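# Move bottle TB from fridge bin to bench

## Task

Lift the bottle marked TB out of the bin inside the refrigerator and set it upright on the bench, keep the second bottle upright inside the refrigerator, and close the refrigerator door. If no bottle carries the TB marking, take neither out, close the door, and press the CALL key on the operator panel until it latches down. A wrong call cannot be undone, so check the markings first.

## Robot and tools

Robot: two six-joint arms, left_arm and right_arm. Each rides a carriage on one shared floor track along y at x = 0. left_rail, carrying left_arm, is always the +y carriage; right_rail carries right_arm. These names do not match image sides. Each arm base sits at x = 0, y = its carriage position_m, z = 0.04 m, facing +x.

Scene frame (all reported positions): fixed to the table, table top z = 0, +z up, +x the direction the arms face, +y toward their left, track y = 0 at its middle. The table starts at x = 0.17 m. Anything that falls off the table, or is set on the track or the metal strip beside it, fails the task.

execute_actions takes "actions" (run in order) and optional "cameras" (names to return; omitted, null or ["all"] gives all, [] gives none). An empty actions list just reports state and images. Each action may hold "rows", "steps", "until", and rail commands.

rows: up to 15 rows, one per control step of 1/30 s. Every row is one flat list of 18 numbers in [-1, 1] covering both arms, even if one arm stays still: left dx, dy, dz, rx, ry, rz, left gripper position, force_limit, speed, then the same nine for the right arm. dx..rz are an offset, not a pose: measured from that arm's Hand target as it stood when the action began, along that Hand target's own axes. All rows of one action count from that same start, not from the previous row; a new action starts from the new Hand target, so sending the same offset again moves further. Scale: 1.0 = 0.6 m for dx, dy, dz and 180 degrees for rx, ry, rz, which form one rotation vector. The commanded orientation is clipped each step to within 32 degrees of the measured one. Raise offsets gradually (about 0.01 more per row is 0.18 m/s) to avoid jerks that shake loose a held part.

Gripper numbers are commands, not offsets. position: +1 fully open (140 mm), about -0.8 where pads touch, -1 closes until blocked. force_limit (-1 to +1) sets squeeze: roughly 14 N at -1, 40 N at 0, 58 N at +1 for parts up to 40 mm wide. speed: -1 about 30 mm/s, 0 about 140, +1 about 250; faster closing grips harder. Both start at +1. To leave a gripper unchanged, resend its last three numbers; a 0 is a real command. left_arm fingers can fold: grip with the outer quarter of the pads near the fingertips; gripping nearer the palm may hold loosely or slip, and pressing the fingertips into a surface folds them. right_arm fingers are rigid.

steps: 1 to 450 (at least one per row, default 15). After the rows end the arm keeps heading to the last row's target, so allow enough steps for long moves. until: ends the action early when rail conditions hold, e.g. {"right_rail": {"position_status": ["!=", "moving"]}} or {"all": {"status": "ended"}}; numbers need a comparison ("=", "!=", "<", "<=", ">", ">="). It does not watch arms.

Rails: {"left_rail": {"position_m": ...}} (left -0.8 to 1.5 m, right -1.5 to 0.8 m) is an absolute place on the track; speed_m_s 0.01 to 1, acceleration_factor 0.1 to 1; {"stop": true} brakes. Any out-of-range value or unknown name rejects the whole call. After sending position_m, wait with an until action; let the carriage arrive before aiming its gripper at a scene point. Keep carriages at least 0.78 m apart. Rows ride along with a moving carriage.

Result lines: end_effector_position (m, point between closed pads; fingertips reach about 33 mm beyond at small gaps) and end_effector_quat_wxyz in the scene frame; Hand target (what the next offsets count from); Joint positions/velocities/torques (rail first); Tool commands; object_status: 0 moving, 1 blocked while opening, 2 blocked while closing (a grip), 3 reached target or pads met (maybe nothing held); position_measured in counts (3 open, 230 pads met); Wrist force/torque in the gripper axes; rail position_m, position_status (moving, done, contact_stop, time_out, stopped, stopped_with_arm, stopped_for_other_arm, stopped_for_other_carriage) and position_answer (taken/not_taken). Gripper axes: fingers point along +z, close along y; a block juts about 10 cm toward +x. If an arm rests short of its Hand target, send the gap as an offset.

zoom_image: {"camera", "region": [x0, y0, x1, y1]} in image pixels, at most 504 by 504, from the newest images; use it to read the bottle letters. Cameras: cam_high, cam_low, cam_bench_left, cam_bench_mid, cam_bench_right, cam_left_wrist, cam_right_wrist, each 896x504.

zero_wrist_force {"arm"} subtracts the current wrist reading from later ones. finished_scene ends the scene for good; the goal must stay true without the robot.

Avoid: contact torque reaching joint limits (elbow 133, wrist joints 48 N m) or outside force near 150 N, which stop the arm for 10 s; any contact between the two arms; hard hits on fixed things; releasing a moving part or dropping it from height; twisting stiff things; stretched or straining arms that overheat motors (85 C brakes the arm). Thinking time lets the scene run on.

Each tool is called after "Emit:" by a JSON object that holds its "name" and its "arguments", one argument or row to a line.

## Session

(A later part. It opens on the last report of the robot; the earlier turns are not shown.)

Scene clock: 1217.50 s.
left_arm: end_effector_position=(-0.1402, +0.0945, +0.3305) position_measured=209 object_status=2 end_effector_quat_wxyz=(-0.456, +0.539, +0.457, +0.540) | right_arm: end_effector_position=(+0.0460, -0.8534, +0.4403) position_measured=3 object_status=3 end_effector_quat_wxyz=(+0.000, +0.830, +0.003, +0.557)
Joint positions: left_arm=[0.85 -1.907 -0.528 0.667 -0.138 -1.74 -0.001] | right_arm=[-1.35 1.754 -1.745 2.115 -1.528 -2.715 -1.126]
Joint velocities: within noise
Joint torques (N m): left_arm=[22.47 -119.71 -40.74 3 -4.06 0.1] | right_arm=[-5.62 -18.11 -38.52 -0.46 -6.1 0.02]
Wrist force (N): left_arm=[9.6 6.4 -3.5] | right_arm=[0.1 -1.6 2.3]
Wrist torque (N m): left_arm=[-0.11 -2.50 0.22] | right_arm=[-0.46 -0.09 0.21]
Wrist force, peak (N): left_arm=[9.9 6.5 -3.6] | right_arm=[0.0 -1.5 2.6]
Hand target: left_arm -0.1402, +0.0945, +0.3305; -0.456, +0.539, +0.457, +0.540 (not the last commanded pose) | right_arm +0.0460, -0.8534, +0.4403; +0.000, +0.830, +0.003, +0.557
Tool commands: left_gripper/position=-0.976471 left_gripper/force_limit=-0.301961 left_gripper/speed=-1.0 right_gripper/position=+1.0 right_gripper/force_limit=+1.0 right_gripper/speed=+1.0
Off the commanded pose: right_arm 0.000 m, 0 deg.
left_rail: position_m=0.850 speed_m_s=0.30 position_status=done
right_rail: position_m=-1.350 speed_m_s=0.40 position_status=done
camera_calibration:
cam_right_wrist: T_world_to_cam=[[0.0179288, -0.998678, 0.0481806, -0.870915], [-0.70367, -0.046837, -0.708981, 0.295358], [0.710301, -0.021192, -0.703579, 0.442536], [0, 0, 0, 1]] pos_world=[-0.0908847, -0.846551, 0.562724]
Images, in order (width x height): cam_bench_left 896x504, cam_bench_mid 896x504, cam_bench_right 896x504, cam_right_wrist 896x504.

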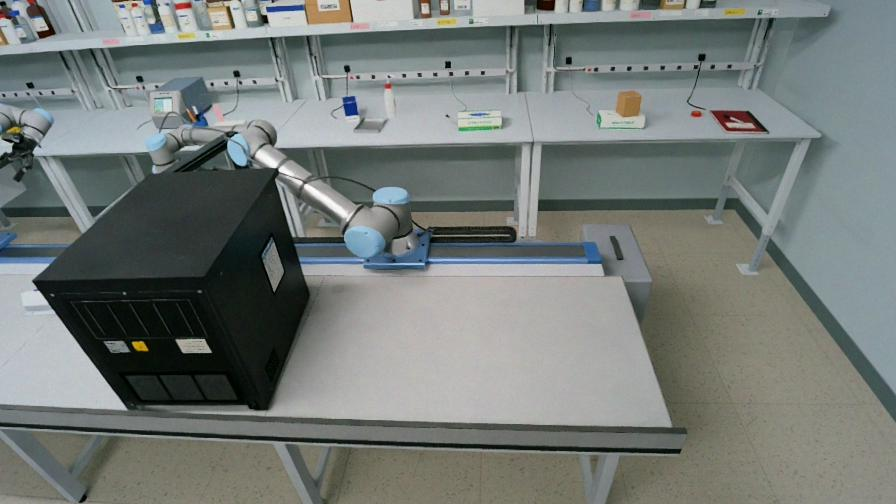

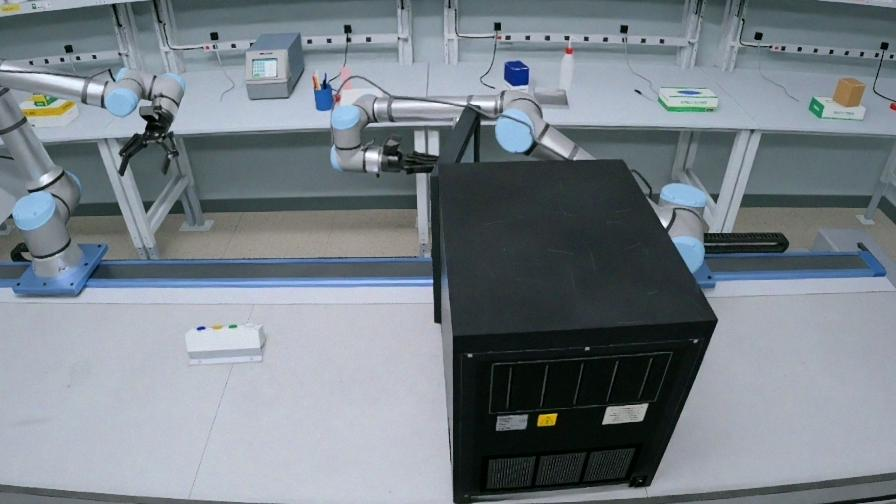

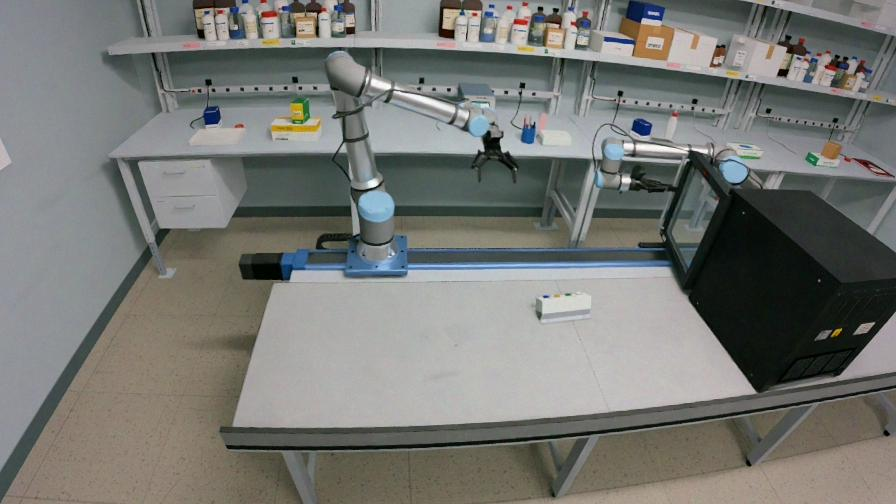

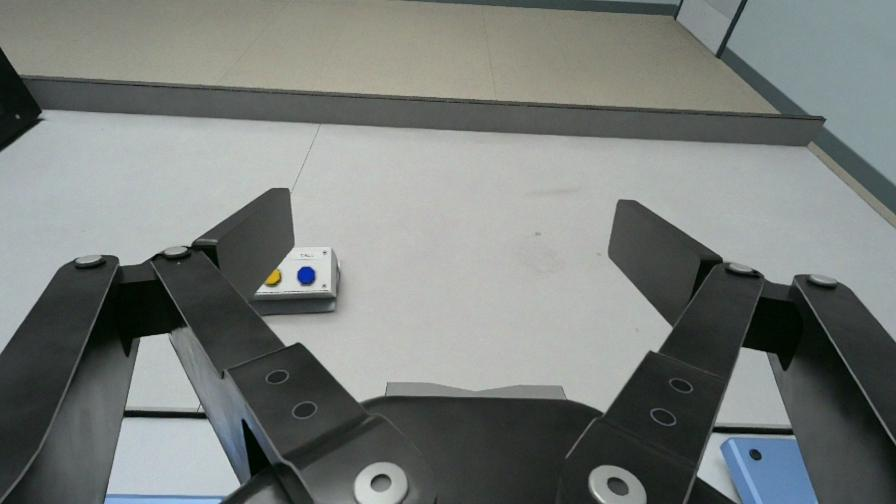

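Emit:
{"name": "execute_actions", "arguments": {
  "actions": [
    {"rows":[[0,0,0,0,0,0,0.1,-0.3,-0.6,0,0,0,0,0,0,1,1,1]],"steps":45}
  ],
  "cameras": ["cam_left_wrist"]
}}

Emit:
{"name": "execute_actions", "arguments": {
  "actions": [
    {"rows":[[0,0,0,0,0,0,0.1,-0.3,-0.6,0,0,0,0,0,0,1,1,1]],"steps":60}
  ],
  "cameras": ["cam_left_wrist"]
}}

Scene clock: 1226.83 s.
left_arm: end_effector_position=(-0.1402, +0.0945, +0.3305) position_measured=117 object_status=3 end_effector_quat_wxyz=(-0.456, +0.539, +0.457, +0.540) | right_arm: end_effector_position=(+0.0460, -0.8534, +0.4403) position_measured=3 object_status=3 end_effector_quat_wxyz=(+0.000, +0.830, +0.003, +0.557)
Joint positions: left_arm=[0.85 -1.907 -0.528 0.667 -0.138 -1.74 -0.001] | right_arm=[-1.35 1.754 -1.745 2.115 -1.528 -2.715 -1.126]
Joint torques (N m): left_arm=[23.1 -119.25 -40.98 2.42 1.73 -0.03] | right_arm=[-4.98 -19.93 -37.96 -0.82 -6.5 -0.61]
Wrist force (N): left_arm=[7.1 2.7 -0.6] | right_arm=[0.3 -1.2 1.8]
Wrist torque (N m): left_arm=[0.76 -2.22 0.17] | right_arm=[-0.38 -0.12 0.22]
Wrist force, peak (N): left_arm=[9.8 6.7 -3.4] | right_arm=[0.4 -1.9 2.4]
Hand target: left_arm -0.1402, +0.0945, +0.3305; -0.456, +0.539, +0.457, +0.540 | right_arm +0.0460, -0.8534, +0.4403; +0.000, +0.830, +0.003, +0.557
Off the commanded pose: left_arm 0.000 m, 0 deg | right_arm 0.000 m, 0 deg.
left_rail: position_m=0.850 speed_m_s=0.30 position_status=done
right_rail: position_m=-1.350 speed_m_s=0.40 position_status=done
camera_calibration:
cam_left_wrist: T_world_to_cam=[[0.987938, -0.151838, -0.0303843, 0.179062], [-0.0804688, -0.335768, -0.938501, 0.329824], [0.132298, 0.929626, -0.343936, 0.226123], [0, 0, 0, 1]] pos_world=[-0.180277, -0.0722773, 0.392753]
Images, in order (width x height): cam_left_wrist 896x504.

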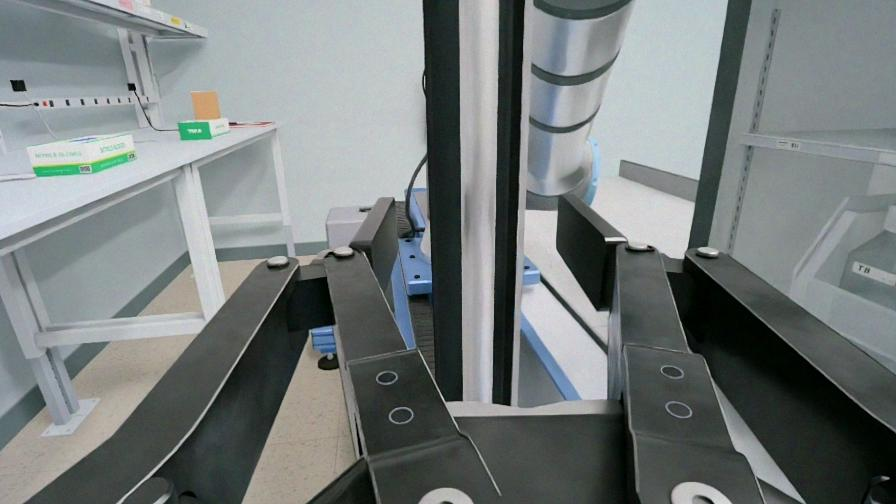

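Scene clock: 1229.03 s.
left_arm: end_effector_position=(-0.1402, +0.0945, +0.3305) position_measured=117 object_status=3 end_effector_quat_wxyz=(-0.456, +0.539, +0.457, +0.540) | right_arm: end_effector_position=(+0.0460, -0.8534, +0.4403) position_measured=3 object_status=3 end_effector_quat_wxyz=(+0.000, +0.830, +0.003, +0.557)
Joint positions: left_arm=[0.85 -1.907 -0.528 0.667 -0.138 -1.74 -0.001] | right_arm=[-1.35 1.754 -1.745 2.115 -1.528 -2.715 -1.126]
Joint torques (N m): left_arm=[22.21 -119.24 -39.67 2.54 1.89 -0.34] | right_arm=[-5.41 -19.46 -38.13 -0.31 -6.28 -0.11]
Wrist force (N): left_arm=[7.3 2.7 -0.3] | right_arm=[-0.1 -1.4 2.1]
Wrist torque (N m): left_arm=[0.78 -2.28 0.17] | right_arm=[-0.41 -0.04 0.21]
Wrist force, peak (N): left_arm=[7.4 2.8 -0.6] | right_arm=[0.0 -1.6 2.4]
Hand target: left_arm -0.1402, +0.0945, +0.3305; -0.456, +0.539, +0.457, +0.540 | right_arm +0.0460, -0.8534, +0.4403; +0.000, +0.830, +0.003, +0.557
Off the commanded pose: left_arm 0.000 m, 0 deg | right_arm 0.000 m, 0 deg.
left_rail: position_m=0.850 speed_m_s=0.30 position_status=done
right_rail: position_m=-1.350 speed_m_s=0.40 position_status=done
camera_calibration:
cam_left_wrist: T_world_to_cam=[[0.987938, -0.151838, -0.0303843, 0.179062], [-0.0804688, -0.335768, -0.938501, 0.329824], [0.132298, 0.929626, -0.343936, 0.226123], [0, 0, 0, 1]] pos_world=[-0.180277, -0.0722773, 0.392753]
Images, in order (width x height): cam_left_wrist 896x504.

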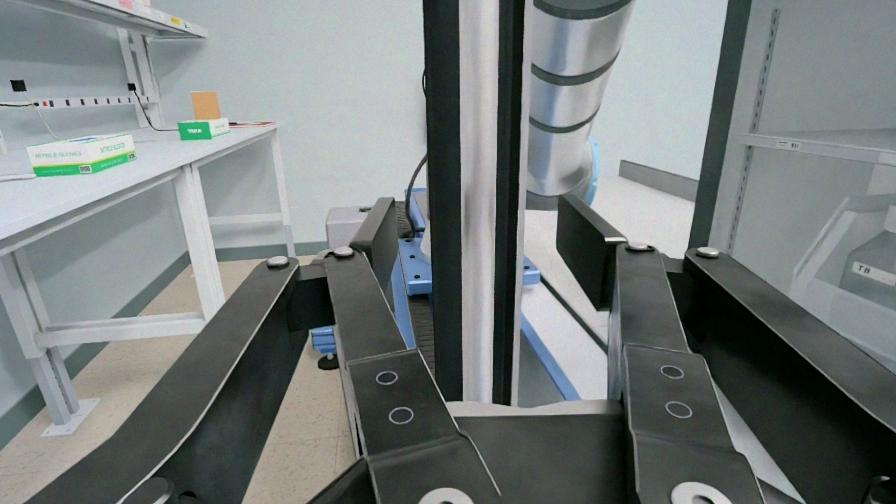

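Emit:
{"name": "execute_actions", "arguments": {
  "actions": [
    {"rows":[[0,-0.0036,0,-0.0278,0,0,0.1,-0.3,-0.6,0,0,0,0,0,0,1,1,1]],"steps":8},
    {"rows":[[0,-0.0036,0,-0.0278,0,0,0.1,-0.3,-0.6,0,0,0,0,0,0,1,1,1]],"steps":8},
    {"rows":[[0,-0.0036,0,-0.0278,0,0,0.1,-0.3,-0.6,0,0,0,0,0,0,1,1,1]],"steps":8},
    {"rows":[[0,-0.0036,0,-0.0278,0,0,0.1,-0.3,-0.6,0,0,0,0,0,0,1,1,1]],"steps":8},
    {"rows":[[0,-0.0036,0,-0.0278,0,0,0.1,-0.3,-0.6,0,0,0,0,0,0,1,1,1]],"steps":25}
  ],
  "cameras": ["cam_left_wrist","cam_bench_right"]
}}

Scene clock: 1256.07 s.
left_arm: end_effector_position=(-0.1503, +0.0980, +0.3305) position_measured=117 object_status=3 end_effector_quat_wxyz=(-0.329, +0.625, +0.329, +0.627) | right_arm: end_effector_position=(+0.0460, -0.8534, +0.4403) position_measured=3 object_status=3 end_effector_quat_wxyz=(+0.000, +0.830, +0.003, +0.557)
Joint positions: left_arm=[0.85 -2.053 -0.58 0.767 -0.186 -1.449 -0.001] | right_arm=[-1.35 1.754 -1.745 2.115 -1.528 -2.715 -1.126]
Joint torques (N m): left_arm=[-9.34 -133.87 -35.09 0.38 2.38 2.36] | right_arm=[-4.25 -18.76 -38.74 -0.53 -6.28 0.67]
Wrist force (N): left_arm=[6.8 2.5 -0.2] | right_arm=[0.1 -1.6 1.7]
Wrist torque (N m): left_arm=[0.70 -2.16 0.16] | right_arm=[-0.47 -0.08 0.22]
Wrist force, peak (N): left_arm=[6.5 9.7 -0.2] | right_arm=[0.1 -1.8 2.3]
Hand target: left_arm -0.1503, +0.0980, +0.3305; -0.329, +0.625, +0.329, +0.627 | right_arm +0.0460, -0.8534, +0.4403; +0.000, +0.830, +0.003, +0.557
Off the commanded pose: left_arm 0.000 m, 0 deg | right_arm 0.000 m, 0 deg.
left_rail: position_m=0.850 speed_m_s=0.30 position_status=done
right_rail: position_m=-1.350 speed_m_s=0.40 position_status=done
camera_calibration:
cam_left_wrist: T_world_to_cam=[[0.831015, -0.555393, -0.0308754, 0.20567], [-0.215089, -0.269651, -0.938629, 0.303591], [0.512982, 0.786656, -0.343543, 0.295286], [0, 0, 0, 1]] pos_world=[-0.257093, -0.0361974, 0.392753]
Images, in order (width x height): cam_bench_right 896x504, cam_left_wrist 896x504.

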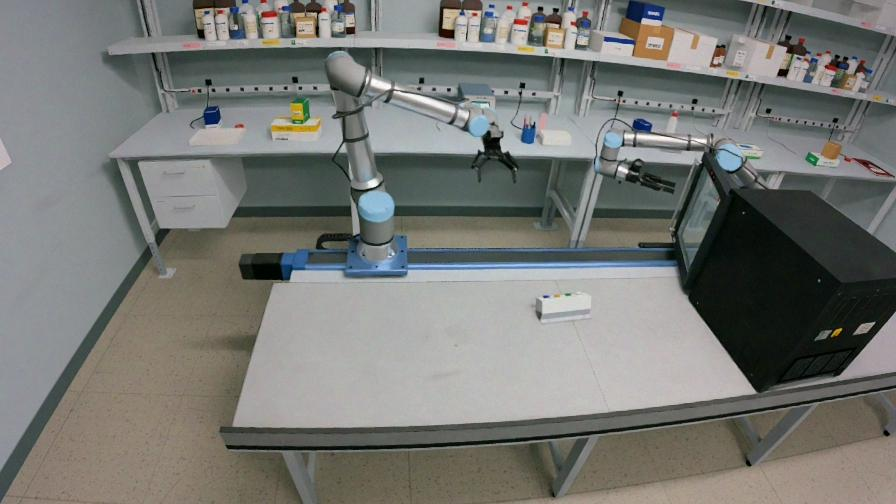

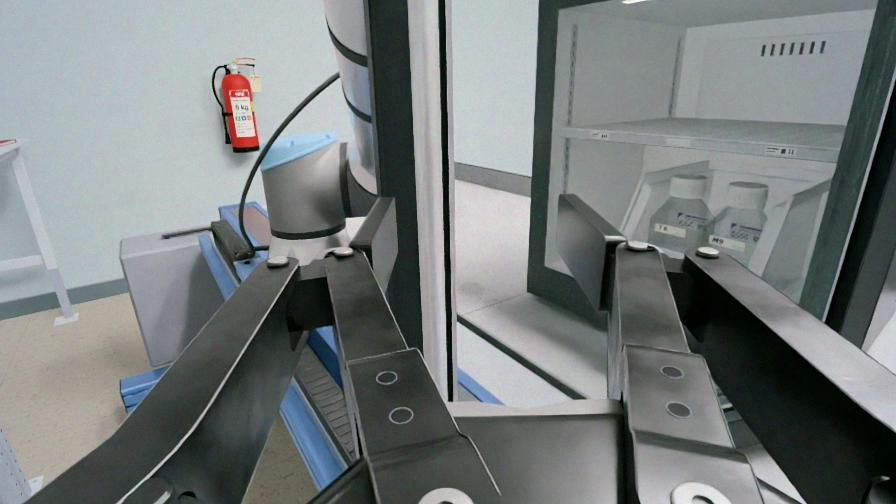

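Emit:
{"name": "execute_actions", "arguments": {
  "actions": [
    {"rows":[[0,-0.012,-0.02,0,0,0,0.1,-0.3,-0.6,0,0,0,0,0,0,1,1,1]],"steps":10},
    {"rows":[[0,-0.01,-0.025,0,0,0,0.1,-0.3,-0.6,0,0,0,0,0,0,1,1,1]],"steps":30}
  ],
  "cameras": ["cam_left_wrist"]
}}

Scene clock: 1267.03 s.
left_arm: end_effector_position=(-0.1765, +0.0833, +0.3304) position_measured=117 object_status=3 end_effector_quat_wxyz=(-0.329, +0.625, +0.329, +0.627) | right_arm: end_effector_position=(+0.0460, -0.8534, +0.4403) position_measured=3 object_status=3 end_effector_quat_wxyz=(+0.000, +0.830, +0.003, +0.557)
Joint positions: left_arm=[0.85 -2.068 -0.524 0.659 -0.134 -1.464 -0.001] | right_arm=[-1.35 1.754 -1.745 2.115 -1.528 -2.715 -1.126]
Joint torques (N m): left_arm=[-11.76 -105.36 -48.32 5.35 -1.89 -1.59] | right_arm=[-2.02 -20.06 -39.19 -0.8 -6.6 0.56]
Wrist force (N): left_arm=[7.1 2.4 -0.1] | right_arm=[0.0 -1.2 2.3]
Wrist torque (N m): left_arm=[0.70 -2.22 0.12] | right_arm=[-0.37 -0.06 0.22]
Wrist force, peak (N): left_arm=[8.9 4.5 2.9] | right_arm=[0.2 -1.6 2.5]
Hand target: left_arm -0.1765, +0.0833, +0.3304; -0.329, +0.625, +0.329, +0.627 | right_arm +0.0460, -0.8534, +0.4403; +0.000, +0.830, +0.003, +0.557
Off the commanded pose: left_arm 0.000 m, 0 deg | right_arm 0.000 m, 0 deg.
left_rail: position_m=0.850 speed_m_s=0.30 position_status=done
right_rail: position_m=-1.350 speed_m_s=0.40 position_status=done
camera_calibration:
cam_left_wrist: T_world_to_cam=[[0.830955, -0.55548, -0.0309242, 0.219273], [-0.215146, -0.269587, -0.938635, 0.293887], [0.513056, 0.786616, -0.343524, 0.320267], [0, 0, 0, 1]] pos_world=[-0.283293, -0.0508976, 0.392653]
Images, in order (width x height): cam_left_wrist 896x504.

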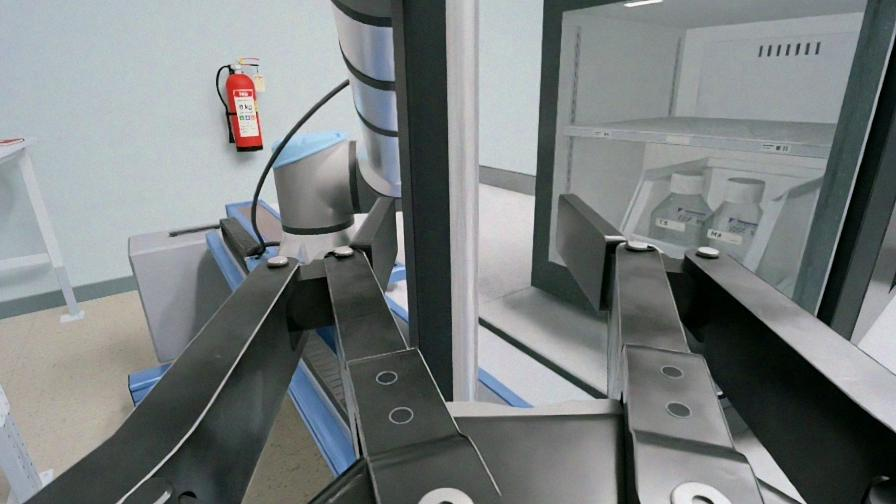

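Emit:
{"name": "execute_actions", "arguments": {
  "actions": [
    {"rows":[[0,-0.0343,-0.0236,-0.0617,0,0,0.1,-0.3,-0.6,0,0,0,0,0,0,1,1,1]],"steps":10},
    {"rows":[[0,-0.0292,-0.0297,-0.0617,0,0,0.1,-0.3,-0.6,0,0,0,0,0,0,1,1,1]],"steps":10},
    {"rows":[[0,-0.023,-0.0347,-0.0617,0,0,0.1,-0.3,-0.6,0,0,0,0,0,0,1,1,1]],"steps":10},
    {"rows":[[0,-0.0159,-0.0385,-0.0617,0,0,0.1,-0.3,-0.6,0,0,0,0,0,0,1,1,1]],"steps":10},
    {"rows":[[0,-0.0083,-0.0408,-0.0617,0,0,0.1,-0.3,-0.6,0,0,0,0,0,0,1,1,1]],"steps":30}
  ],
  "cameras": ["cam_left_wrist","cam_bench_right"]
}}

Scene clock: 1286.80 s.
left_arm: end_effector_position=(-0.3014, +0.0840, +0.3303) position_measured=117 object_status=3 end_effector_quat_wxyz=(+0.000, +0.707, -0.001, +0.708) | right_arm: end_effector_position=(+0.0460, -0.8534, +0.4403) position_measured=3 object_status=3 end_effector_quat_wxyz=(+0.000, +0.830, +0.003, +0.557)
Joint positions: left_arm=[0.85 -2.444 -0.757 1.099 -0.34 -0.871 0] | right_arm=[-1.35 1.754 -1.745 2.115 -1.528 -2.715 -1.126]
Joint torques (N m): left_arm=[-10.32 -121.38 -34.02 -0.8 2.66 2.12] | right_arm=[-4.48 -18.65 -39.29 -0.96 -6.46 0.09]
Wrist force (N): left_arm=[7.1 2.5 -0.2] | right_arm=[0.2 -1.4 2.1]
Wrist torque (N m): left_arm=[0.68 -2.20 0.04] | right_arm=[-0.41 -0.11 0.22]
Wrist force, peak (N): left_arm=[5.4 14.6 2.7] | right_arm=[0.1 -1.8 2.4]
Hand target: left_arm -0.3014, +0.0840, +0.3303; +0.000, +0.707, -0.001, +0.708 | right_arm +0.0460, -0.8534, +0.4403; +0.000, +0.830, +0.003, +0.557
Off the commanded pose: left_arm 0.000 m, 0 deg | right_arm 0.000 m, 0 deg.
left_rail: position_m=0.850 speed_m_s=0.30 position_status=done
right_rail: position_m=-1.350 speed_m_s=0.40 position_status=done
camera_calibration:
cam_left_wrist: T_world_to_cam=[[0.0124417, -0.999401, -0.0322807, 0.114448], [-0.344036, 0.0260337, -0.938596, 0.203391], [0.938874, 0.0227834, -0.343506, 0.576283], [0, 0, 0, 1]] pos_world=[-0.472507, 0.095955, 0.392553]
Images, in order (width x height): cam_bench_right 896x504, cam_left_wrist 896x504.

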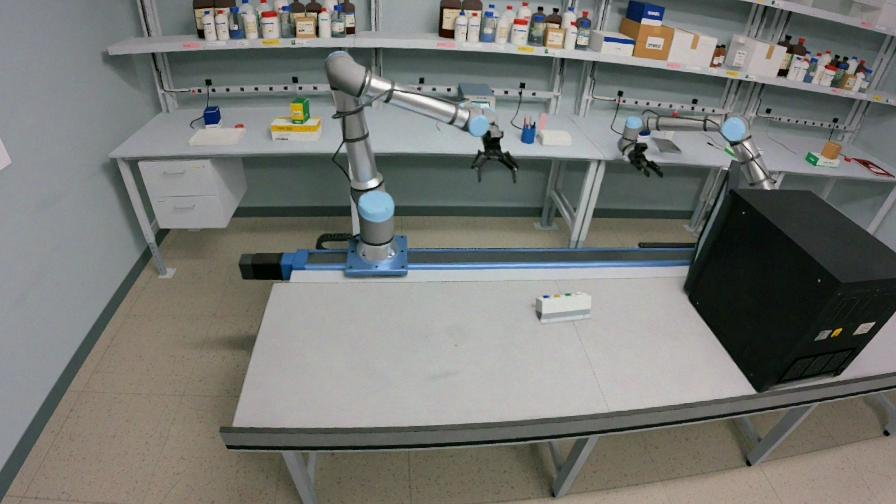

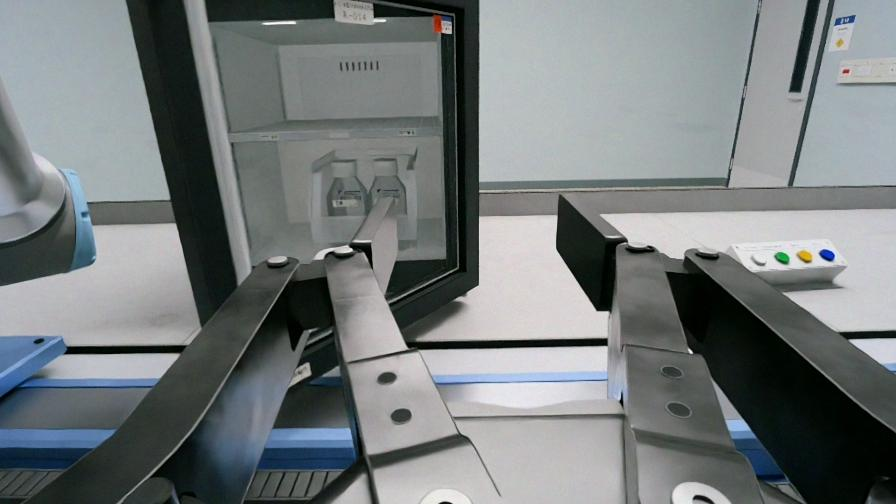

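Emit:
{"name": "execute_actions", "arguments": {
  "actions": [
    {"rows":[[0,0,0,0,0,0,0.1,-0.3,-0.6,0.0157,0.0389,-0.0496,0,-0.0556,0,1,1,1]],"steps":10},
    {"rows":[[0,0,0,0,0,0,0.1,-0.3,-0.6,0.0068,0.0389,-0.0517,0,-0.0556,0,1,1,1]],"steps":10},
    {"rows":[[0,0,0,0,0,0,0.1,-0.3,-0.6,-0.0023,0.0389,-0.0521,0,-0.0556,0,1,1,1]],"steps":10},
    {"rows":[[0,0,0,0,0,0,0.1,-0.3,-0.6,-0.0113,0.0389,-0.0508,0,-0.0556,0,1,1,1]],"steps":10},
    {"rows":[[0,0,0,0,0,0,0.1,-0.3,-0.6,-0.0198,0.0389,-0.048,0,-0.0556,0,1,1,1]],"steps":10},
    {"rows":[[0,0,0,0,0,0,0.1,-0.3,-0.6,-0.028,0.0389,-0.0439,0,-0.0556,0,1,1,1]],"steps":10},
    {"rows":[[0,0,0,0,0,0,0.1,-0.3,-0.6,-0.028,0.02,-0.0286,0,-0.0428,0,1,1,1]],"steps":15},
    {"rows":[[0,0,0,0,0,0,0.1,-0.3,-0.6,0,0,0,0,0,-0.0833,1,1,1]],"steps":11},
    {"rows":[[0,0,0,0,0,0,0.1,-0.3,-0.6,0,0,0,0,0,-0.0833,1,1,1]],"steps":11},
    {"rows":[[0,0,0,0,0,0,0.1,-0.3,-0.6,0,0,0,0,0,-0.0833,1,1,1]],"steps":11},
    {"rows":[[0,0,0,0,0,0,0.1,-0.3,-0.6,0,0,0,0,0,-0.0833,1,1,1]],"steps":11},
    {"rows":[[0,0,0,0,0,0,0.1,-0.3,-0.6,0,0,0,0,0,-0.0833,1,1,1]],"steps":30}
  ],
  "cameras": ["cam_left_wrist"]
}}

Scene clock: 1339.80 s.
left_arm: end_effector_position=(-0.3014, +0.0839, +0.3303) position_measured=117 object_status=3 end_effector_quat_wxyz=(+0.000, +0.707, -0.001, +0.708) | right_arm: end_effector_position=(-0.1162, -1.0058, +0.5756) position_measured=3 object_status=3 end_effector_quat_wxyz=(+0.001, +0.792, +0.610, -0.001)
Joint positions: left_arm=[0.85 -2.444 -0.757 1.099 -0.34 -0.871 0] | right_arm=[-1.35 1.396 -2.16 1.828 -1.236 -1.571 -3.058]
Joint torques (N m): left_arm=[-10.67 -120.93 -34.48 -0.68 2.31 1.89] | right_arm=[-12.67 -12.39 -35.63 -1.27 2.9 -2.58]
Wrist force (N): left_arm=[7.0 2.6 -0.4] | right_arm=[0.2 0.4 -0.5]
Wrist torque (N m): left_arm=[0.71 -2.19 0.04] | right_arm=[0.12 -0.01 0.02]
Wrist force, peak (N): left_arm=[7.4 2.5 -0.4] | right_arm=[-13.6 -4.3 10.5]
Hand target: left_arm -0.3014, +0.0839, +0.3303; +0.000, +0.707, -0.001, +0.708 | right_arm -0.1162, -1.0058, +0.5756; +0.001, +0.792, +0.610, -0.001
Off the commanded pose: left_arm 0.000 m, 0 deg | right_arm 0.000 m, 0 deg.
left_rail: position_m=0.850 speed_m_s=0.30 position_status=done
right_rail: position_m=-1.350 speed_m_s=0.40 position_status=done
camera_calibration:
cam_left_wrist: T_world_to_cam=[[0.0124417, -0.999401, -0.0322807, 0.114448], [-0.344036, 0.0260337, -0.938596, 0.203391], [0.938874, 0.0227834, -0.343506, 0.576283], [0, 0, 0, 1]] pos_world=[-0.472507, 0.095955, 0.392553]
Images, in order (width x height): cam_left_wrist 896x504.

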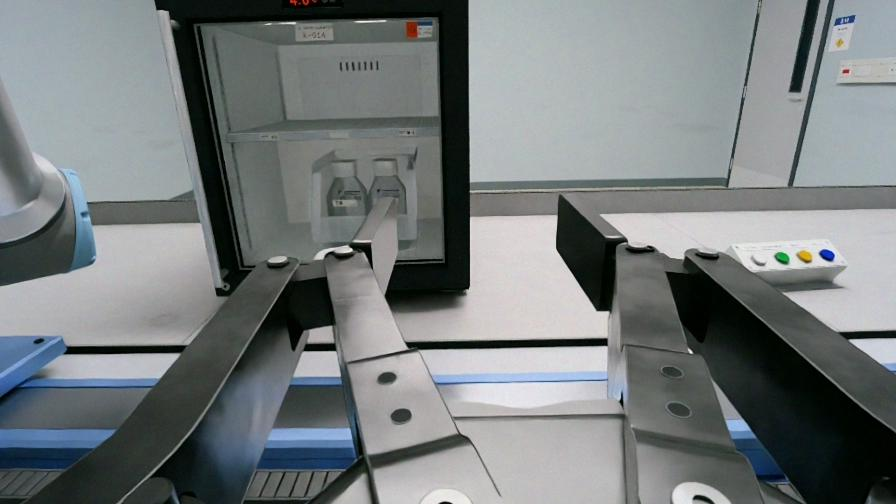

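Emit:
{"name": "execute_actions", "arguments": {
  "actions": [
    {"rows":[[0,0,0,0,0,0,0.1,-0.3,-0.6,0.0833,-0.019,0.0278,0,0.0556,0,1,1,1]],"steps":11},
    {"rows":[[0,0,0,0,0,0,0.1,-0.3,-0.6,0.0772,-0.019,0.0419,0,0.0556,0,1,1,1]],"steps":11},
    {"rows":[[0,0,0,0,0,0,0.1,-0.3,-0.6,0.0688,-0.019,0.0547,0,0.0556,0,1,1,1]],"steps":11},
    {"rows":[[0,0,0,0,0,0,0.1,-0.3,-0.6,0.0583,-0.019,0.0658,0,0.0556,0,1,1,1]],"steps":11},
    {"rows":[[0,0,0,0,0,0,0.1,-0.3,-0.6,0.0459,-0.019,0.0749,0,0.0556,0,1,1,1]],"steps":11},
    {"rows":[[0,0,0,0,0,0,0.1,-0.3,-0.6,0.0322,-0.019,0.0817,0,0.0556,0,1,1,1]],"steps":11},
    {"rows":[[0,0,0,0,0,0,0.1,-0.3,-0.6,0.0175,-0.019,0.0861,0,0.0556,0,1,1,1]],"steps":11},
    {"rows":[[0,0,0,0,0,0,0.1,-0.3,-0.6,0.0024,-0.019,0.0878,0,0.0556,0,1,1,1]],"steps":11},
    {"rows":[[0,0,0,0,0,0,0.1,-0.3,-0.6,-0.013,-0.019,0.0869,0,0.0556,0,1,1,1]],"steps":35}
  ],
  "cameras": ["cam_right_wrist","cam_bench_mid"]
}}

Scene clock: 1355.73 s.
left_arm: end_effector_position=(-0.3014, +0.0839, +0.3303) position_measured=117 object_status=3 end_effector_quat_wxyz=(+0.000, +0.707, -0.001, +0.708) | right_arm: end_effector_position=(-0.1009, -0.5449, +0.4240) position_measured=3 object_status=3 end_effector_quat_wxyz=(-0.431, +0.561, +0.432, +0.560)
Joint positions: left_arm=[0.85 -2.444 -0.757 1.099 -0.34 -0.871 0] | right_arm=[-1.35 1.599 -1.244 2.295 -4.191 -1.857 -3.141]
Joint torques (N m): left_arm=[-9.02 -121.47 -34.84 0.08 2.21 1.87] | right_arm=[12.93 -36.38 -31.8 -6.2 -3.65 -2.88]
Wrist force (N): left_arm=[7.3 2.4 -0.3] | right_arm=[-0.3 -1.5 2.7]
Wrist torque (N m): left_arm=[0.66 -2.25 0.04] | right_arm=[-0.45 0.08 0.14]
Wrist force, peak (N): left_arm=[7.5 2.6 -0.2] | right_arm=[9.5 -0.2 -13.5]
Hand target: left_arm -0.3014, +0.0839, +0.3303; +0.000, +0.707, -0.001, +0.708 | right_arm -0.1009, -0.5449, +0.4240; -0.431, +0.561, +0.432, +0.560
Off the commanded pose: left_arm 0.000 m, 0 deg | right_arm 0.000 m, 0 deg.
left_rail: position_m=0.850 speed_m_s=0.30 position_status=done
right_rail: position_m=-1.350 speed_m_s=0.40 position_status=done
camera_calibration:
cam_right_wrist: T_world_to_cam=[[0.964693, -0.2592, 0.0467277, -0.0603598], [-0.0579315, -0.381895, -0.922388, 0.167959], [0.256928, 0.887114, -0.383427, 0.855359], [0, 0, 0, 1]] pos_world=[-0.151807, -0.710304, 0.485711]
Images, in order (width x height): cam_bench_mid 896x504, cam_right_wrist 896x504.

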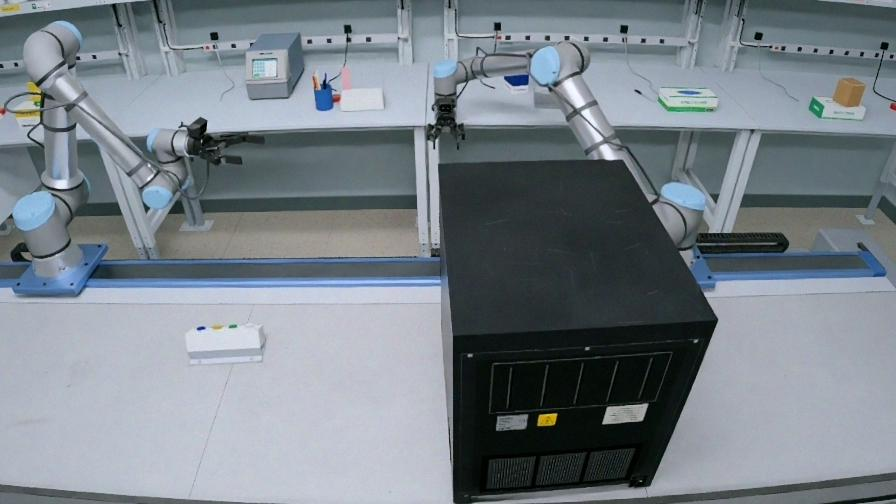

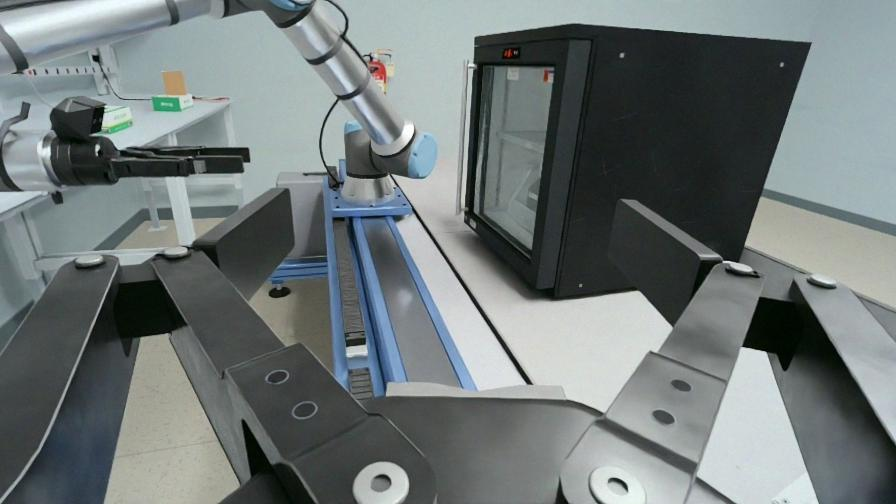

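Emit:
{"name": "execute_actions", "arguments": {
  "actions": [
    {"rows":[[-0.033,-0.087,0.0875,0,0,0,0,1,0,0,0,0,0,0,0,1,1,1]],"steps":11},
    {"rows":[[-0.033,-0.087,0.0875,0,0,0,0,1,0,0,0,0,0,0,0,1,1,1]],"steps":11},
    {"rows":[[-0.033,-0.087,0.0875,0,0,0,0,1,0,0,0,0,0,0,0,1,1,1]],"steps":11},
    {"rows":[[-0.033,-0.087,0.0875,0,0,0,0,1,0,0,0,0,0,0,0,1,1,1]],"steps":11},
    {"rows":[[-0.033,-0.087,0.0875,0,0,0,0,1,0,0,0,0,0,0,0,1,1,1]],"steps":11},
    {"rows":[[-0.033,-0.087,0.0875,0,0,0,0,1,0,0,0,0,0,0,0,1,1,1]],"steps":11},
    {"rows":[[-0.033,-0.087,0.0875,0,0,0,0,1,0,0,0,0,0,0,0,1,1,1]],"steps":11},
    {"rows":[[-0.033,-0.087,0.0875,0,0,0,0,1,0,0,0,0,0,0,0,1,1,1]],"steps":40}
  ],
  "cameras": ["cam_left_wrist","cam_right_wrist"]
}}

Scene clock: 1373.47 s.
left_arm: end_effector_position=(+0.1196, +0.5009, +0.1727) position_measured=129 object_status=3 end_effector_quat_wxyz=(+0.000, +0.707, -0.001, +0.708) | right_arm: end_effector_position=(-0.1009, -0.5449, +0.4240) position_measured=3 object_status=3 end_effector_quat_wxyz=(-0.431, +0.561, +0.432, +0.560)
Joint positions: left_arm=[0.85 -2.572 -1.331 2.49 -1.157 -0.999 0] | right_arm=[-1.35 1.599 -1.244 2.295 -4.191 -1.857 -3.141]
Joint torques (N m): left_arm=[-10.72 -52.9 -10.19 -0.03 -2.19 1.95] | right_arm=[14.21 -37.8 -31.75 -5.95 -4 -3.09]
Wrist force (N): left_arm=[6.9 2.0 -0.5] | right_arm=[-0.2 -1.2 2.9]
Wrist torque (N m): left_arm=[0.57 -2.18 0.06] | right_arm=[-0.39 0.04 0.14]
Wrist force, peak (N): left_arm=[22.1 4.7 -3.2] | right_arm=[-0.1 -1.2 3.3]
Hand target: left_arm +0.1196, +0.5009, +0.1727; +0.000, +0.707, -0.001, +0.708 | right_arm -0.1009, -0.5449, +0.4240; -0.431, +0.561, +0.432, +0.560
Off the commanded pose: left_arm 0.000 m, 0 deg | right_arm 0.000 m, 0 deg.
left_rail: position_m=0.850 speed_m_s=0.30 position_status=done
right_rail: position_m=-1.350 speed_m_s=0.40 position_status=done
camera_calibration:
cam_left_wrist: T_world_to_cam=[[0.0124417, -0.999401, -0.0322807, 0.520773], [-0.344036, 0.0260337, -0.938596, 0.189454], [0.938874, 0.0227834, -0.343506, 0.117382], [0, 0, 0, 1]] pos_world=[-0.0515069, 0.512855, 0.234953]
cam_right_wrist: T_world_to_cam=[[0.964691, -0.259204, 0.0467301, -0.0603641], [-0.0579072, -0.381813, -0.922424, 0.168037], [0.256939, 0.887148, -0.383341, 0.855343], [0, 0, 0, 1]] pos_world=[-0.151807, -0.710304, 0.485711]
Images, in order (width x height): cam_left_wrist 896x504, cam_right_wrist 896x504.

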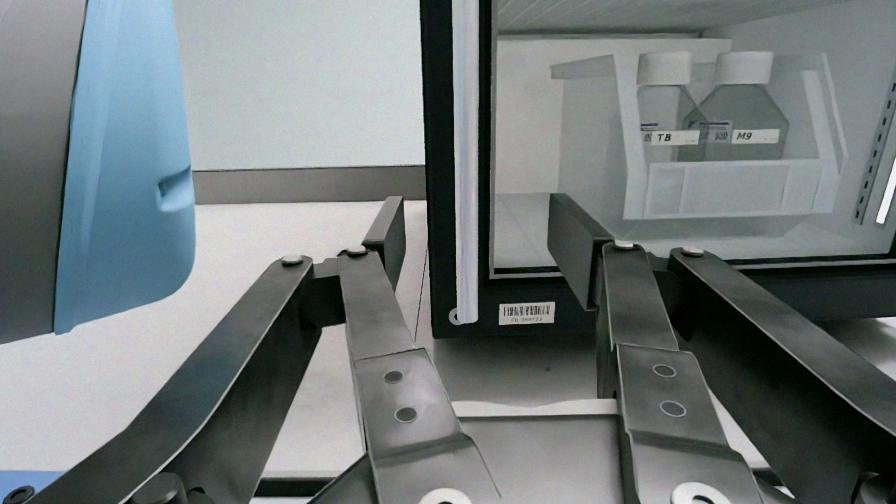

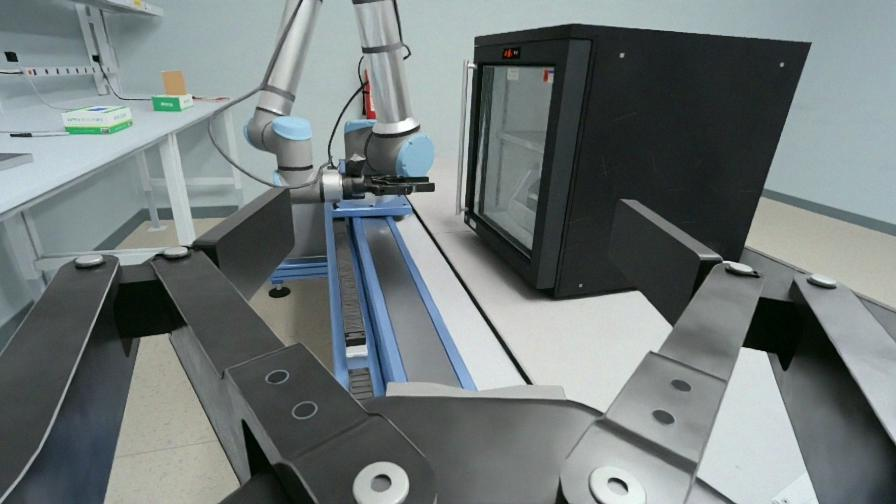

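Emit:
{"name": "execute_actions", "arguments": {
  "actions": [
    {"rows":[[0,-0.0015,0.055,0,0,0,0,1,0,0,0,0,0,0,0,1,1,1]],"steps":10},
    {"rows":[[0,0,0.055,0,0,0,0,1,0,0,0,0,0,0,0,1,1,1]],"steps":10},
    {"rows":[[0,0,0.048,0,0,0,0,1,0,0,0,0,0,0,0,1,1,1]],"steps":30},
    {"rows":[[0,0,0,0,0,0,-1,-0.5,-1,0,0,0,0,0,0,1,1,1]],"steps":100}
  ],
  "cameras": ["cam_left_wrist"]
}}

Scene clock: 1386.80 s.
left_arm: end_effector_position=(+0.2144, +0.5016, +0.1728) position_measured=208 object_status=2 end_effector_quat_wxyz=(+0.000, +0.707, -0.001, +0.708) | right_arm: end_effector_position=(-0.1009, -0.5449, +0.4240) position_measured=3 object_status=3 end_effector_quat_wxyz=(-0.431, +0.561, +0.432, +0.560)
Joint positions: left_arm=[0.85 -2.409 -1.384 2.573 -1.188 -0.836 0] | right_arm=[-1.35 1.599 -1.244 2.295 -4.191 -1.857 -3.141]
Joint torques (N m): left_arm=[2.91 -45.55 -23.77 -0.33 3.5 1.77] | right_arm=[13.74 -36.61 -29.9 -5.69 -3.61 -2.87]
Wrist force (N): left_arm=[8.1 -12.4 -7.3] | right_arm=[-0.2 -1.4 2.7]
Wrist torque (N m): left_arm=[0.98 -2.23 0.13] | right_arm=[-0.43 0.04 0.14]
Wrist force, peak (N): left_arm=[8.2 -12.5 -7.6] | right_arm=[0.1 -1.6 3.1]
Hand target: left_arm +0.2144, +0.5016, +0.1728; +0.000, +0.707, -0.001, +0.708 | right_arm -0.1009, -0.5449, +0.4240; -0.431, +0.561, +0.432, +0.560
Off the commanded pose: left_arm 0.000 m, 0 deg | right_arm 0.000 m, 0 deg.
left_rail: position_m=0.850 speed_m_s=0.30 position_status=done
right_rail: position_m=-1.350 speed_m_s=0.40 position_status=done
camera_calibration:
cam_left_wrist: T_world_to_cam=[[0.0124417, -0.999401, -0.0322807, 0.520297], [-0.344036, 0.0260337, -0.938596, 0.222144], [0.938874, 0.0227834, -0.343506, 0.0283947], [0, 0, 0, 1]] pos_world=[0.0432931, 0.513555, 0.235053]
Images, in order (width x height): cam_left_wrist 896x504.

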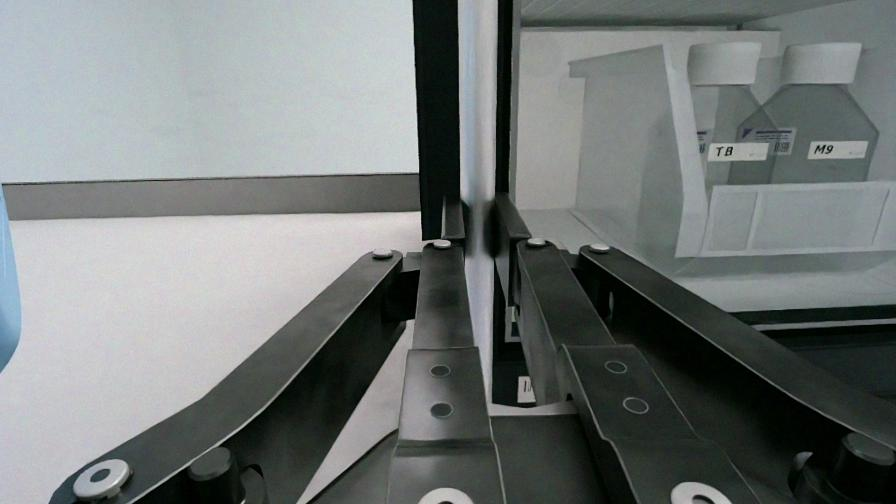

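Emit:
{"name": "zoom_image", "arguments": {
  "camera": "cam_left_wrist",
  "region": [680, 30, 890, 200]
}}

Emit:
{"name": "execute_actions", "arguments": {
  "actions": [
    {"rows":[[0,-0.0008,-0.006,0,0,0,-0.98,-0.3,-1,0,0,0,0,0,0,1,1,1]],"steps":8},
    {"rows":[[0,0.0057,-0.0235,0.0111,0,0,-0.98,-0.3,-1,0,0,0,0,0,0,1,1,1]],"steps":7},
    {"rows":[[0,0.0057,-0.0235,0.0111,0,0,-0.98,-0.3,-1,0,0,0,0,0,0,1,1,1]],"steps":7},
    {"rows":[[0,0.0057,-0.0235,0.0111,0,0,-0.98,-0.3,-1,0,0,0,0,0,0,1,1,1]],"steps":7},
    {"rows":[[0,0.0057,-0.0235,0.0111,0,0,-0.98,-0.3,-1,0,0,0,0,0,0,1,1,1]],"steps":25}
  ],
  "cameras": []
}}

Scaled by 2.400 from the camera's 896x504 image, which has a finer 1280x720 frame.

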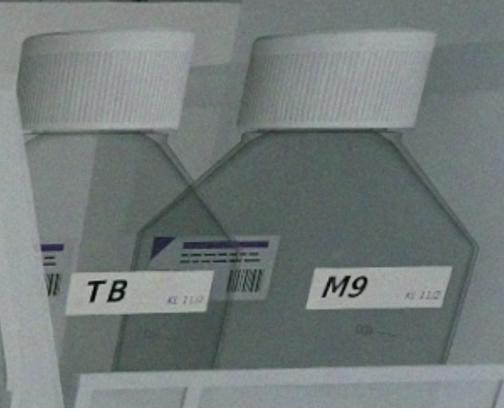

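Scene clock: 1396.93 s.
left_arm: end_effector_position=(+0.1552, +0.4856, +0.1727) position_measured=208 object_status=2 end_effector_quat_wxyz=(-0.049, +0.705, +0.048, +0.706) | right_arm: end_effector_position=(-0.1009, -0.5449, +0.4240) position_measured=3 object_status=3 end_effector_quat_wxyz=(-0.431, +0.561, +0.432, +0.560)
Joint positions: left_arm=[0.85 -2.386 -1.288 2.418 -1.128 -0.952 0] | right_arm=[-1.35 1.599 -1.244 2.295 -4.191 -1.857 -3.141]
Joint torques (N m): left_arm=[13.18 -28.47 -24.97 3.46 -2.54 -2.1] | right_arm=[16.25 -37.22 -31.09 -5.26 -3.94 -2.62]
Wrist force (N): left_arm=[14.1 3.8 0.2] | right_arm=[0.2 -1.4 2.8]
Wrist torque (N m): left_arm=[0.62 -2.06 0.13] | right_arm=[-0.42 -0.03 0.14]
Wrist force, peak (N): left_arm=[5.5 19.0 20.7] | right_arm=[-0.3 -1.7 3.1]
Hand target: left_arm +0.1552, +0.4856, +0.1727; -0.049, +0.705, +0.048, +0.706 | right_arm -0.1009, -0.5449, +0.4240; -0.431, +0.561, +0.432, +0.560
Off the commanded pose: left_arm 0.000 m, 0 deg | right_arm 0.000 m, 0 deg.
left_rail: position_m=0.850 speed_m_s=0.30 position_status=done
right_rail: position_m=-1.350 speed_m_s=0.40 position_status=done
No camera images: "cameras" was empty.

TB confirmed. Continue.

Emit:
{"name": "execute_actions", "arguments": {
  "actions": [
    {"rows":[[0,0.0054,-0.0235,0.0111,0,0,-0.98,-0.3,-1,0,0,0,0,0,0,1,1,1]],"steps":7},
    {"rows":[[0,0.0052,-0.0235,0.0111,0,0,-0.98,-0.3,-1,0,0,0,0,0,0,1,1,1]],"steps":7},
    {"rows":[[0,0.005,-0.0235,0.0111,0,0,-0.98,-0.3,-1,0,0,0,0,0,0,1,1,1]],"steps":7},
    {"rows":[[0,0.005,-0.0235,0.0111,0,0,-0.98,-0.3,-1,0,0,0,0,0,0,1,1,1]],"steps":7},
    {"rows":[[0,0.005,-0.0235,0.0111,0,0,-0.98,-0.3,-1,0,0,0,0,0,0,1,1,1]],"steps":7},
    {"rows":[[0,0.005,-0.0235,0.0111,0,0,-0.98,-0.3,-1,0,0,0,0,0,0,1,1,1]],"steps":25}
  ],
  "cameras": []
}}

Scene clock: 1407.23 s.
left_arm: end_effector_position=(+0.0769, +0.4488, +0.1726) position_measured=208 object_status=2 end_effector_quat_wxyz=(-0.122, +0.696, +0.122, +0.697) | right_arm: end_effector_position=(-0.1009, -0.5449, +0.4240) position_measured=3 object_status=3 end_effector_quat_wxyz=(-0.431, +0.561, +0.432, +0.560)
Joint positions: left_arm=[0.85 -2.321 -1.154 2.18 -1.025 -1.097 -0.001] | right_arm=[-1.35 1.599 -1.244 2.295 -4.191 -1.857 -3.141]
Joint torques (N m): left_arm=[10.19 -43.44 -26.35 1.95 -5.51 -2.01] | right_arm=[12.41 -35.66 -30.95 -5.55 -3.41 -2.57]
Wrist force (N): left_arm=[19.1 12.0 1.5] | right_arm=[-0.3 -1.4 2.6]
Wrist torque (N m): left_arm=[0.40 -2.03 0.11] | right_arm=[-0.42 0.08 0.14]
Wrist force, peak (N): left_arm=[19.5 11.6 1.6] | right_arm=[0.0 -1.9 3.0]
Hand target: left_arm +0.0769, +0.4488, +0.1726; -0.122, +0.696, +0.122, +0.697 | right_arm -0.1009, -0.5449, +0.4240; -0.431, +0.561, +0.432, +0.560
Off the commanded pose: left_arm 0.000 m, 0 deg | right_arm 0.000 m, 0 deg.
left_rail: position_m=0.850 speed_m_s=0.30 position_status=done
right_rail: position_m=-1.350 speed_m_s=0.40 position_status=done
No camera images: "cameras" was empty.

Emit:
{"name": "execute_actions", "arguments": {
  "actions": [
    {"rows":[[0,0.0055,-0.0235,0.0111,0,0,-0.98,-0.3,-1,0,0,0,0,0,0,1,1,1]],"steps":7},
    {"rows":[[0,0.0048,-0.0235,0.0111,0,0,-0.98,-0.3,-1,0,0,0,0,0,0,1,1,1]],"steps":7},
    {"rows":[[0,0.0047,-0.0235,0.0111,0,0,-0.98,-0.3,-1,0,0,0,0,0,0,1,1,1]],"steps":7},
    {"rows":[[0,0.0047,-0.0235,0.0111,0,0,-0.98,-0.3,-1,0,0,0,0,0,0,1,1,1]],"steps":7},
    {"rows":[[0,0.0046,-0.0235,0.0111,0,0,-0.98,-0.3,-1,0,0,0,0,0,0,1,1,1]],"steps":7},
    {"rows":[[0,0.0045,-0.0235,0.0111,0,0,-0.98,-0.3,-1,0,0,0,0,0,0,1,1,1]],"steps":7},
    {"rows":[[0,0.0044,-0.0235,0.0111,0,0,-0.98,-0.3,-1,0,0,0,0,0,0,1,1,1]],"steps":25}
  ],
  "cameras": []
}}

Scene clock: 1417.50 s.
left_arm: end_effector_position=(-0.0031, +0.3880, +0.1725) position_measured=208 object_status=2 end_effector_quat_wxyz=(-0.206, +0.676, +0.206, +0.677) | right_arm: end_effector_position=(-0.1009, -0.5449, +0.4240) position_measured=3 object_status=3 end_effector_quat_wxyz=(-0.431, +0.561, +0.432, +0.560)
Joint positions: left_arm=[0.85 -2.231 -1 1.891 -0.89 -1.252 -0.001] | right_arm=[-1.35 1.599 -1.244 2.295 -4.191 -1.857 -3.141]
Joint torques (N m): left_arm=[10.16 -56.61 -32.43 1.44 -4.06 -2.07] | right_arm=[13.39 -36.73 -31.13 -5.11 -3.72 -2.02]
Wrist force (N): left_arm=[19.8 9.2 0.7] | right_arm=[0.1 -1.4 2.8]
Wrist torque (N m): left_arm=[0.46 -1.95 0.14] | right_arm=[-0.43 -0.02 0.15]
Wrist force, peak (N): left_arm=[14.1 18.0 10.5] | right_arm=[-0.1 -1.7 3.1]
Hand target: left_arm -0.0031, +0.3880, +0.1725; -0.206, +0.676, +0.206, +0.677 | right_arm -0.1009, -0.5449, +0.4240; -0.431, +0.561, +0.432, +0.560
Off the commanded pose: left_arm 0.000 m, 0 deg | right_arm 0.000 m, 0 deg.
left_rail: position_m=0.850 speed_m_s=0.30 position_status=done
right_rail: position_m=-1.350 speed_m_s=0.40 position_status=done
No camera images: "cameras" was empty.

Emit:
{"name": "execute_actions", "arguments": {
  "actions": [
    {"rows":[[0,0.0049,-0.0235,0.0111,0,0,-0.98,-0.3,-1,0,0,0,0,0,0,1,1,1]],"steps":7},
    {"rows":[[0,0.0044,-0.0235,0.0111,0,0,-0.98,-0.3,-1,0,0,0,0,0,0,1,1,1]],"steps":7},
    {"rows":[[0,0.0043,-0.0235,0.0111,0,0,-0.98,-0.3,-1,0,0,0,0,0,0,1,1,1]],"steps":7},
    {"rows":[[0,0.0043,-0.0235,0.0111,0,0,-0.98,-0.3,-1,0,0,0,0,0,0,1,1,1]],"steps":7},
    {"rows":[[0,0.0042,-0.0235,0.0111,0,0,-0.98,-0.3,-1,0,0,0,0,0,0,1,1,1]],"steps":7},
    {"rows":[[0,0.0041,-0.0235,0.0111,0,0,-0.98,-0.3,-1,0,0,0,0,0,0,1,1,1]],"steps":7},
    {"rows":[[0,0.004,-0.0235,0.0111,0,0,-0.98,-0.3,-1,0,0,0,0,0,0,1,1,1]],"steps":25}
  ],
  "cameras": []
}}

Scene clock: 1432.07 s.
left_arm: end_effector_position=(-0.0671, +0.3110, +0.1723) position_measured=208 object_status=2 end_effector_quat_wxyz=(-0.287, +0.646, +0.287, +0.647) | right_arm: end_effector_position=(-0.1009, -0.5449, +0.4240) position_measured=3 object_status=3 end_effector_quat_wxyz=(-0.431, +0.561, +0.432, +0.560)
Joint positions: left_arm=[0.85 -2.136 -0.845 1.59 -0.743 -1.4 -0.001] | right_arm=[-1.35 1.599 -1.244 2.295 -4.191 -1.857 -3.141]
Joint torques (N m): left_arm=[14.91 -71.88 -36.49 0.98 -1.3 -1.8] | right_arm=[14.05 -38.72 -30.71 -4.57 -3.42 -2.2]
Wrist force (N): left_arm=[20.5 0.2 -0.1] | right_arm=[-0.1 -1.7 2.5]
Wrist torque (N m): left_arm=[0.70 -1.92 0.25] | right_arm=[-0.51 0.04 0.14]
Wrist force, peak (N): left_arm=[22.4 9.5 -3.2] | right_arm=[-0.2 -1.7 3.1]
Hand target: left_arm -0.0671, +0.3110, +0.1723; -0.287, +0.646, +0.287, +0.647 | right_arm -0.1009, -0.5449, +0.4240; -0.431, +0.561, +0.432, +0.560
Off the commanded pose: left_arm 0.000 m, 0 deg | right_arm 0.000 m, 0 deg.
left_rail: position_m=0.850 speed_m_s=0.30 position_status=done
right_rail: position_m=-1.350 speed_m_s=0.40 position_status=done
No camera images: "cameras" was empty.


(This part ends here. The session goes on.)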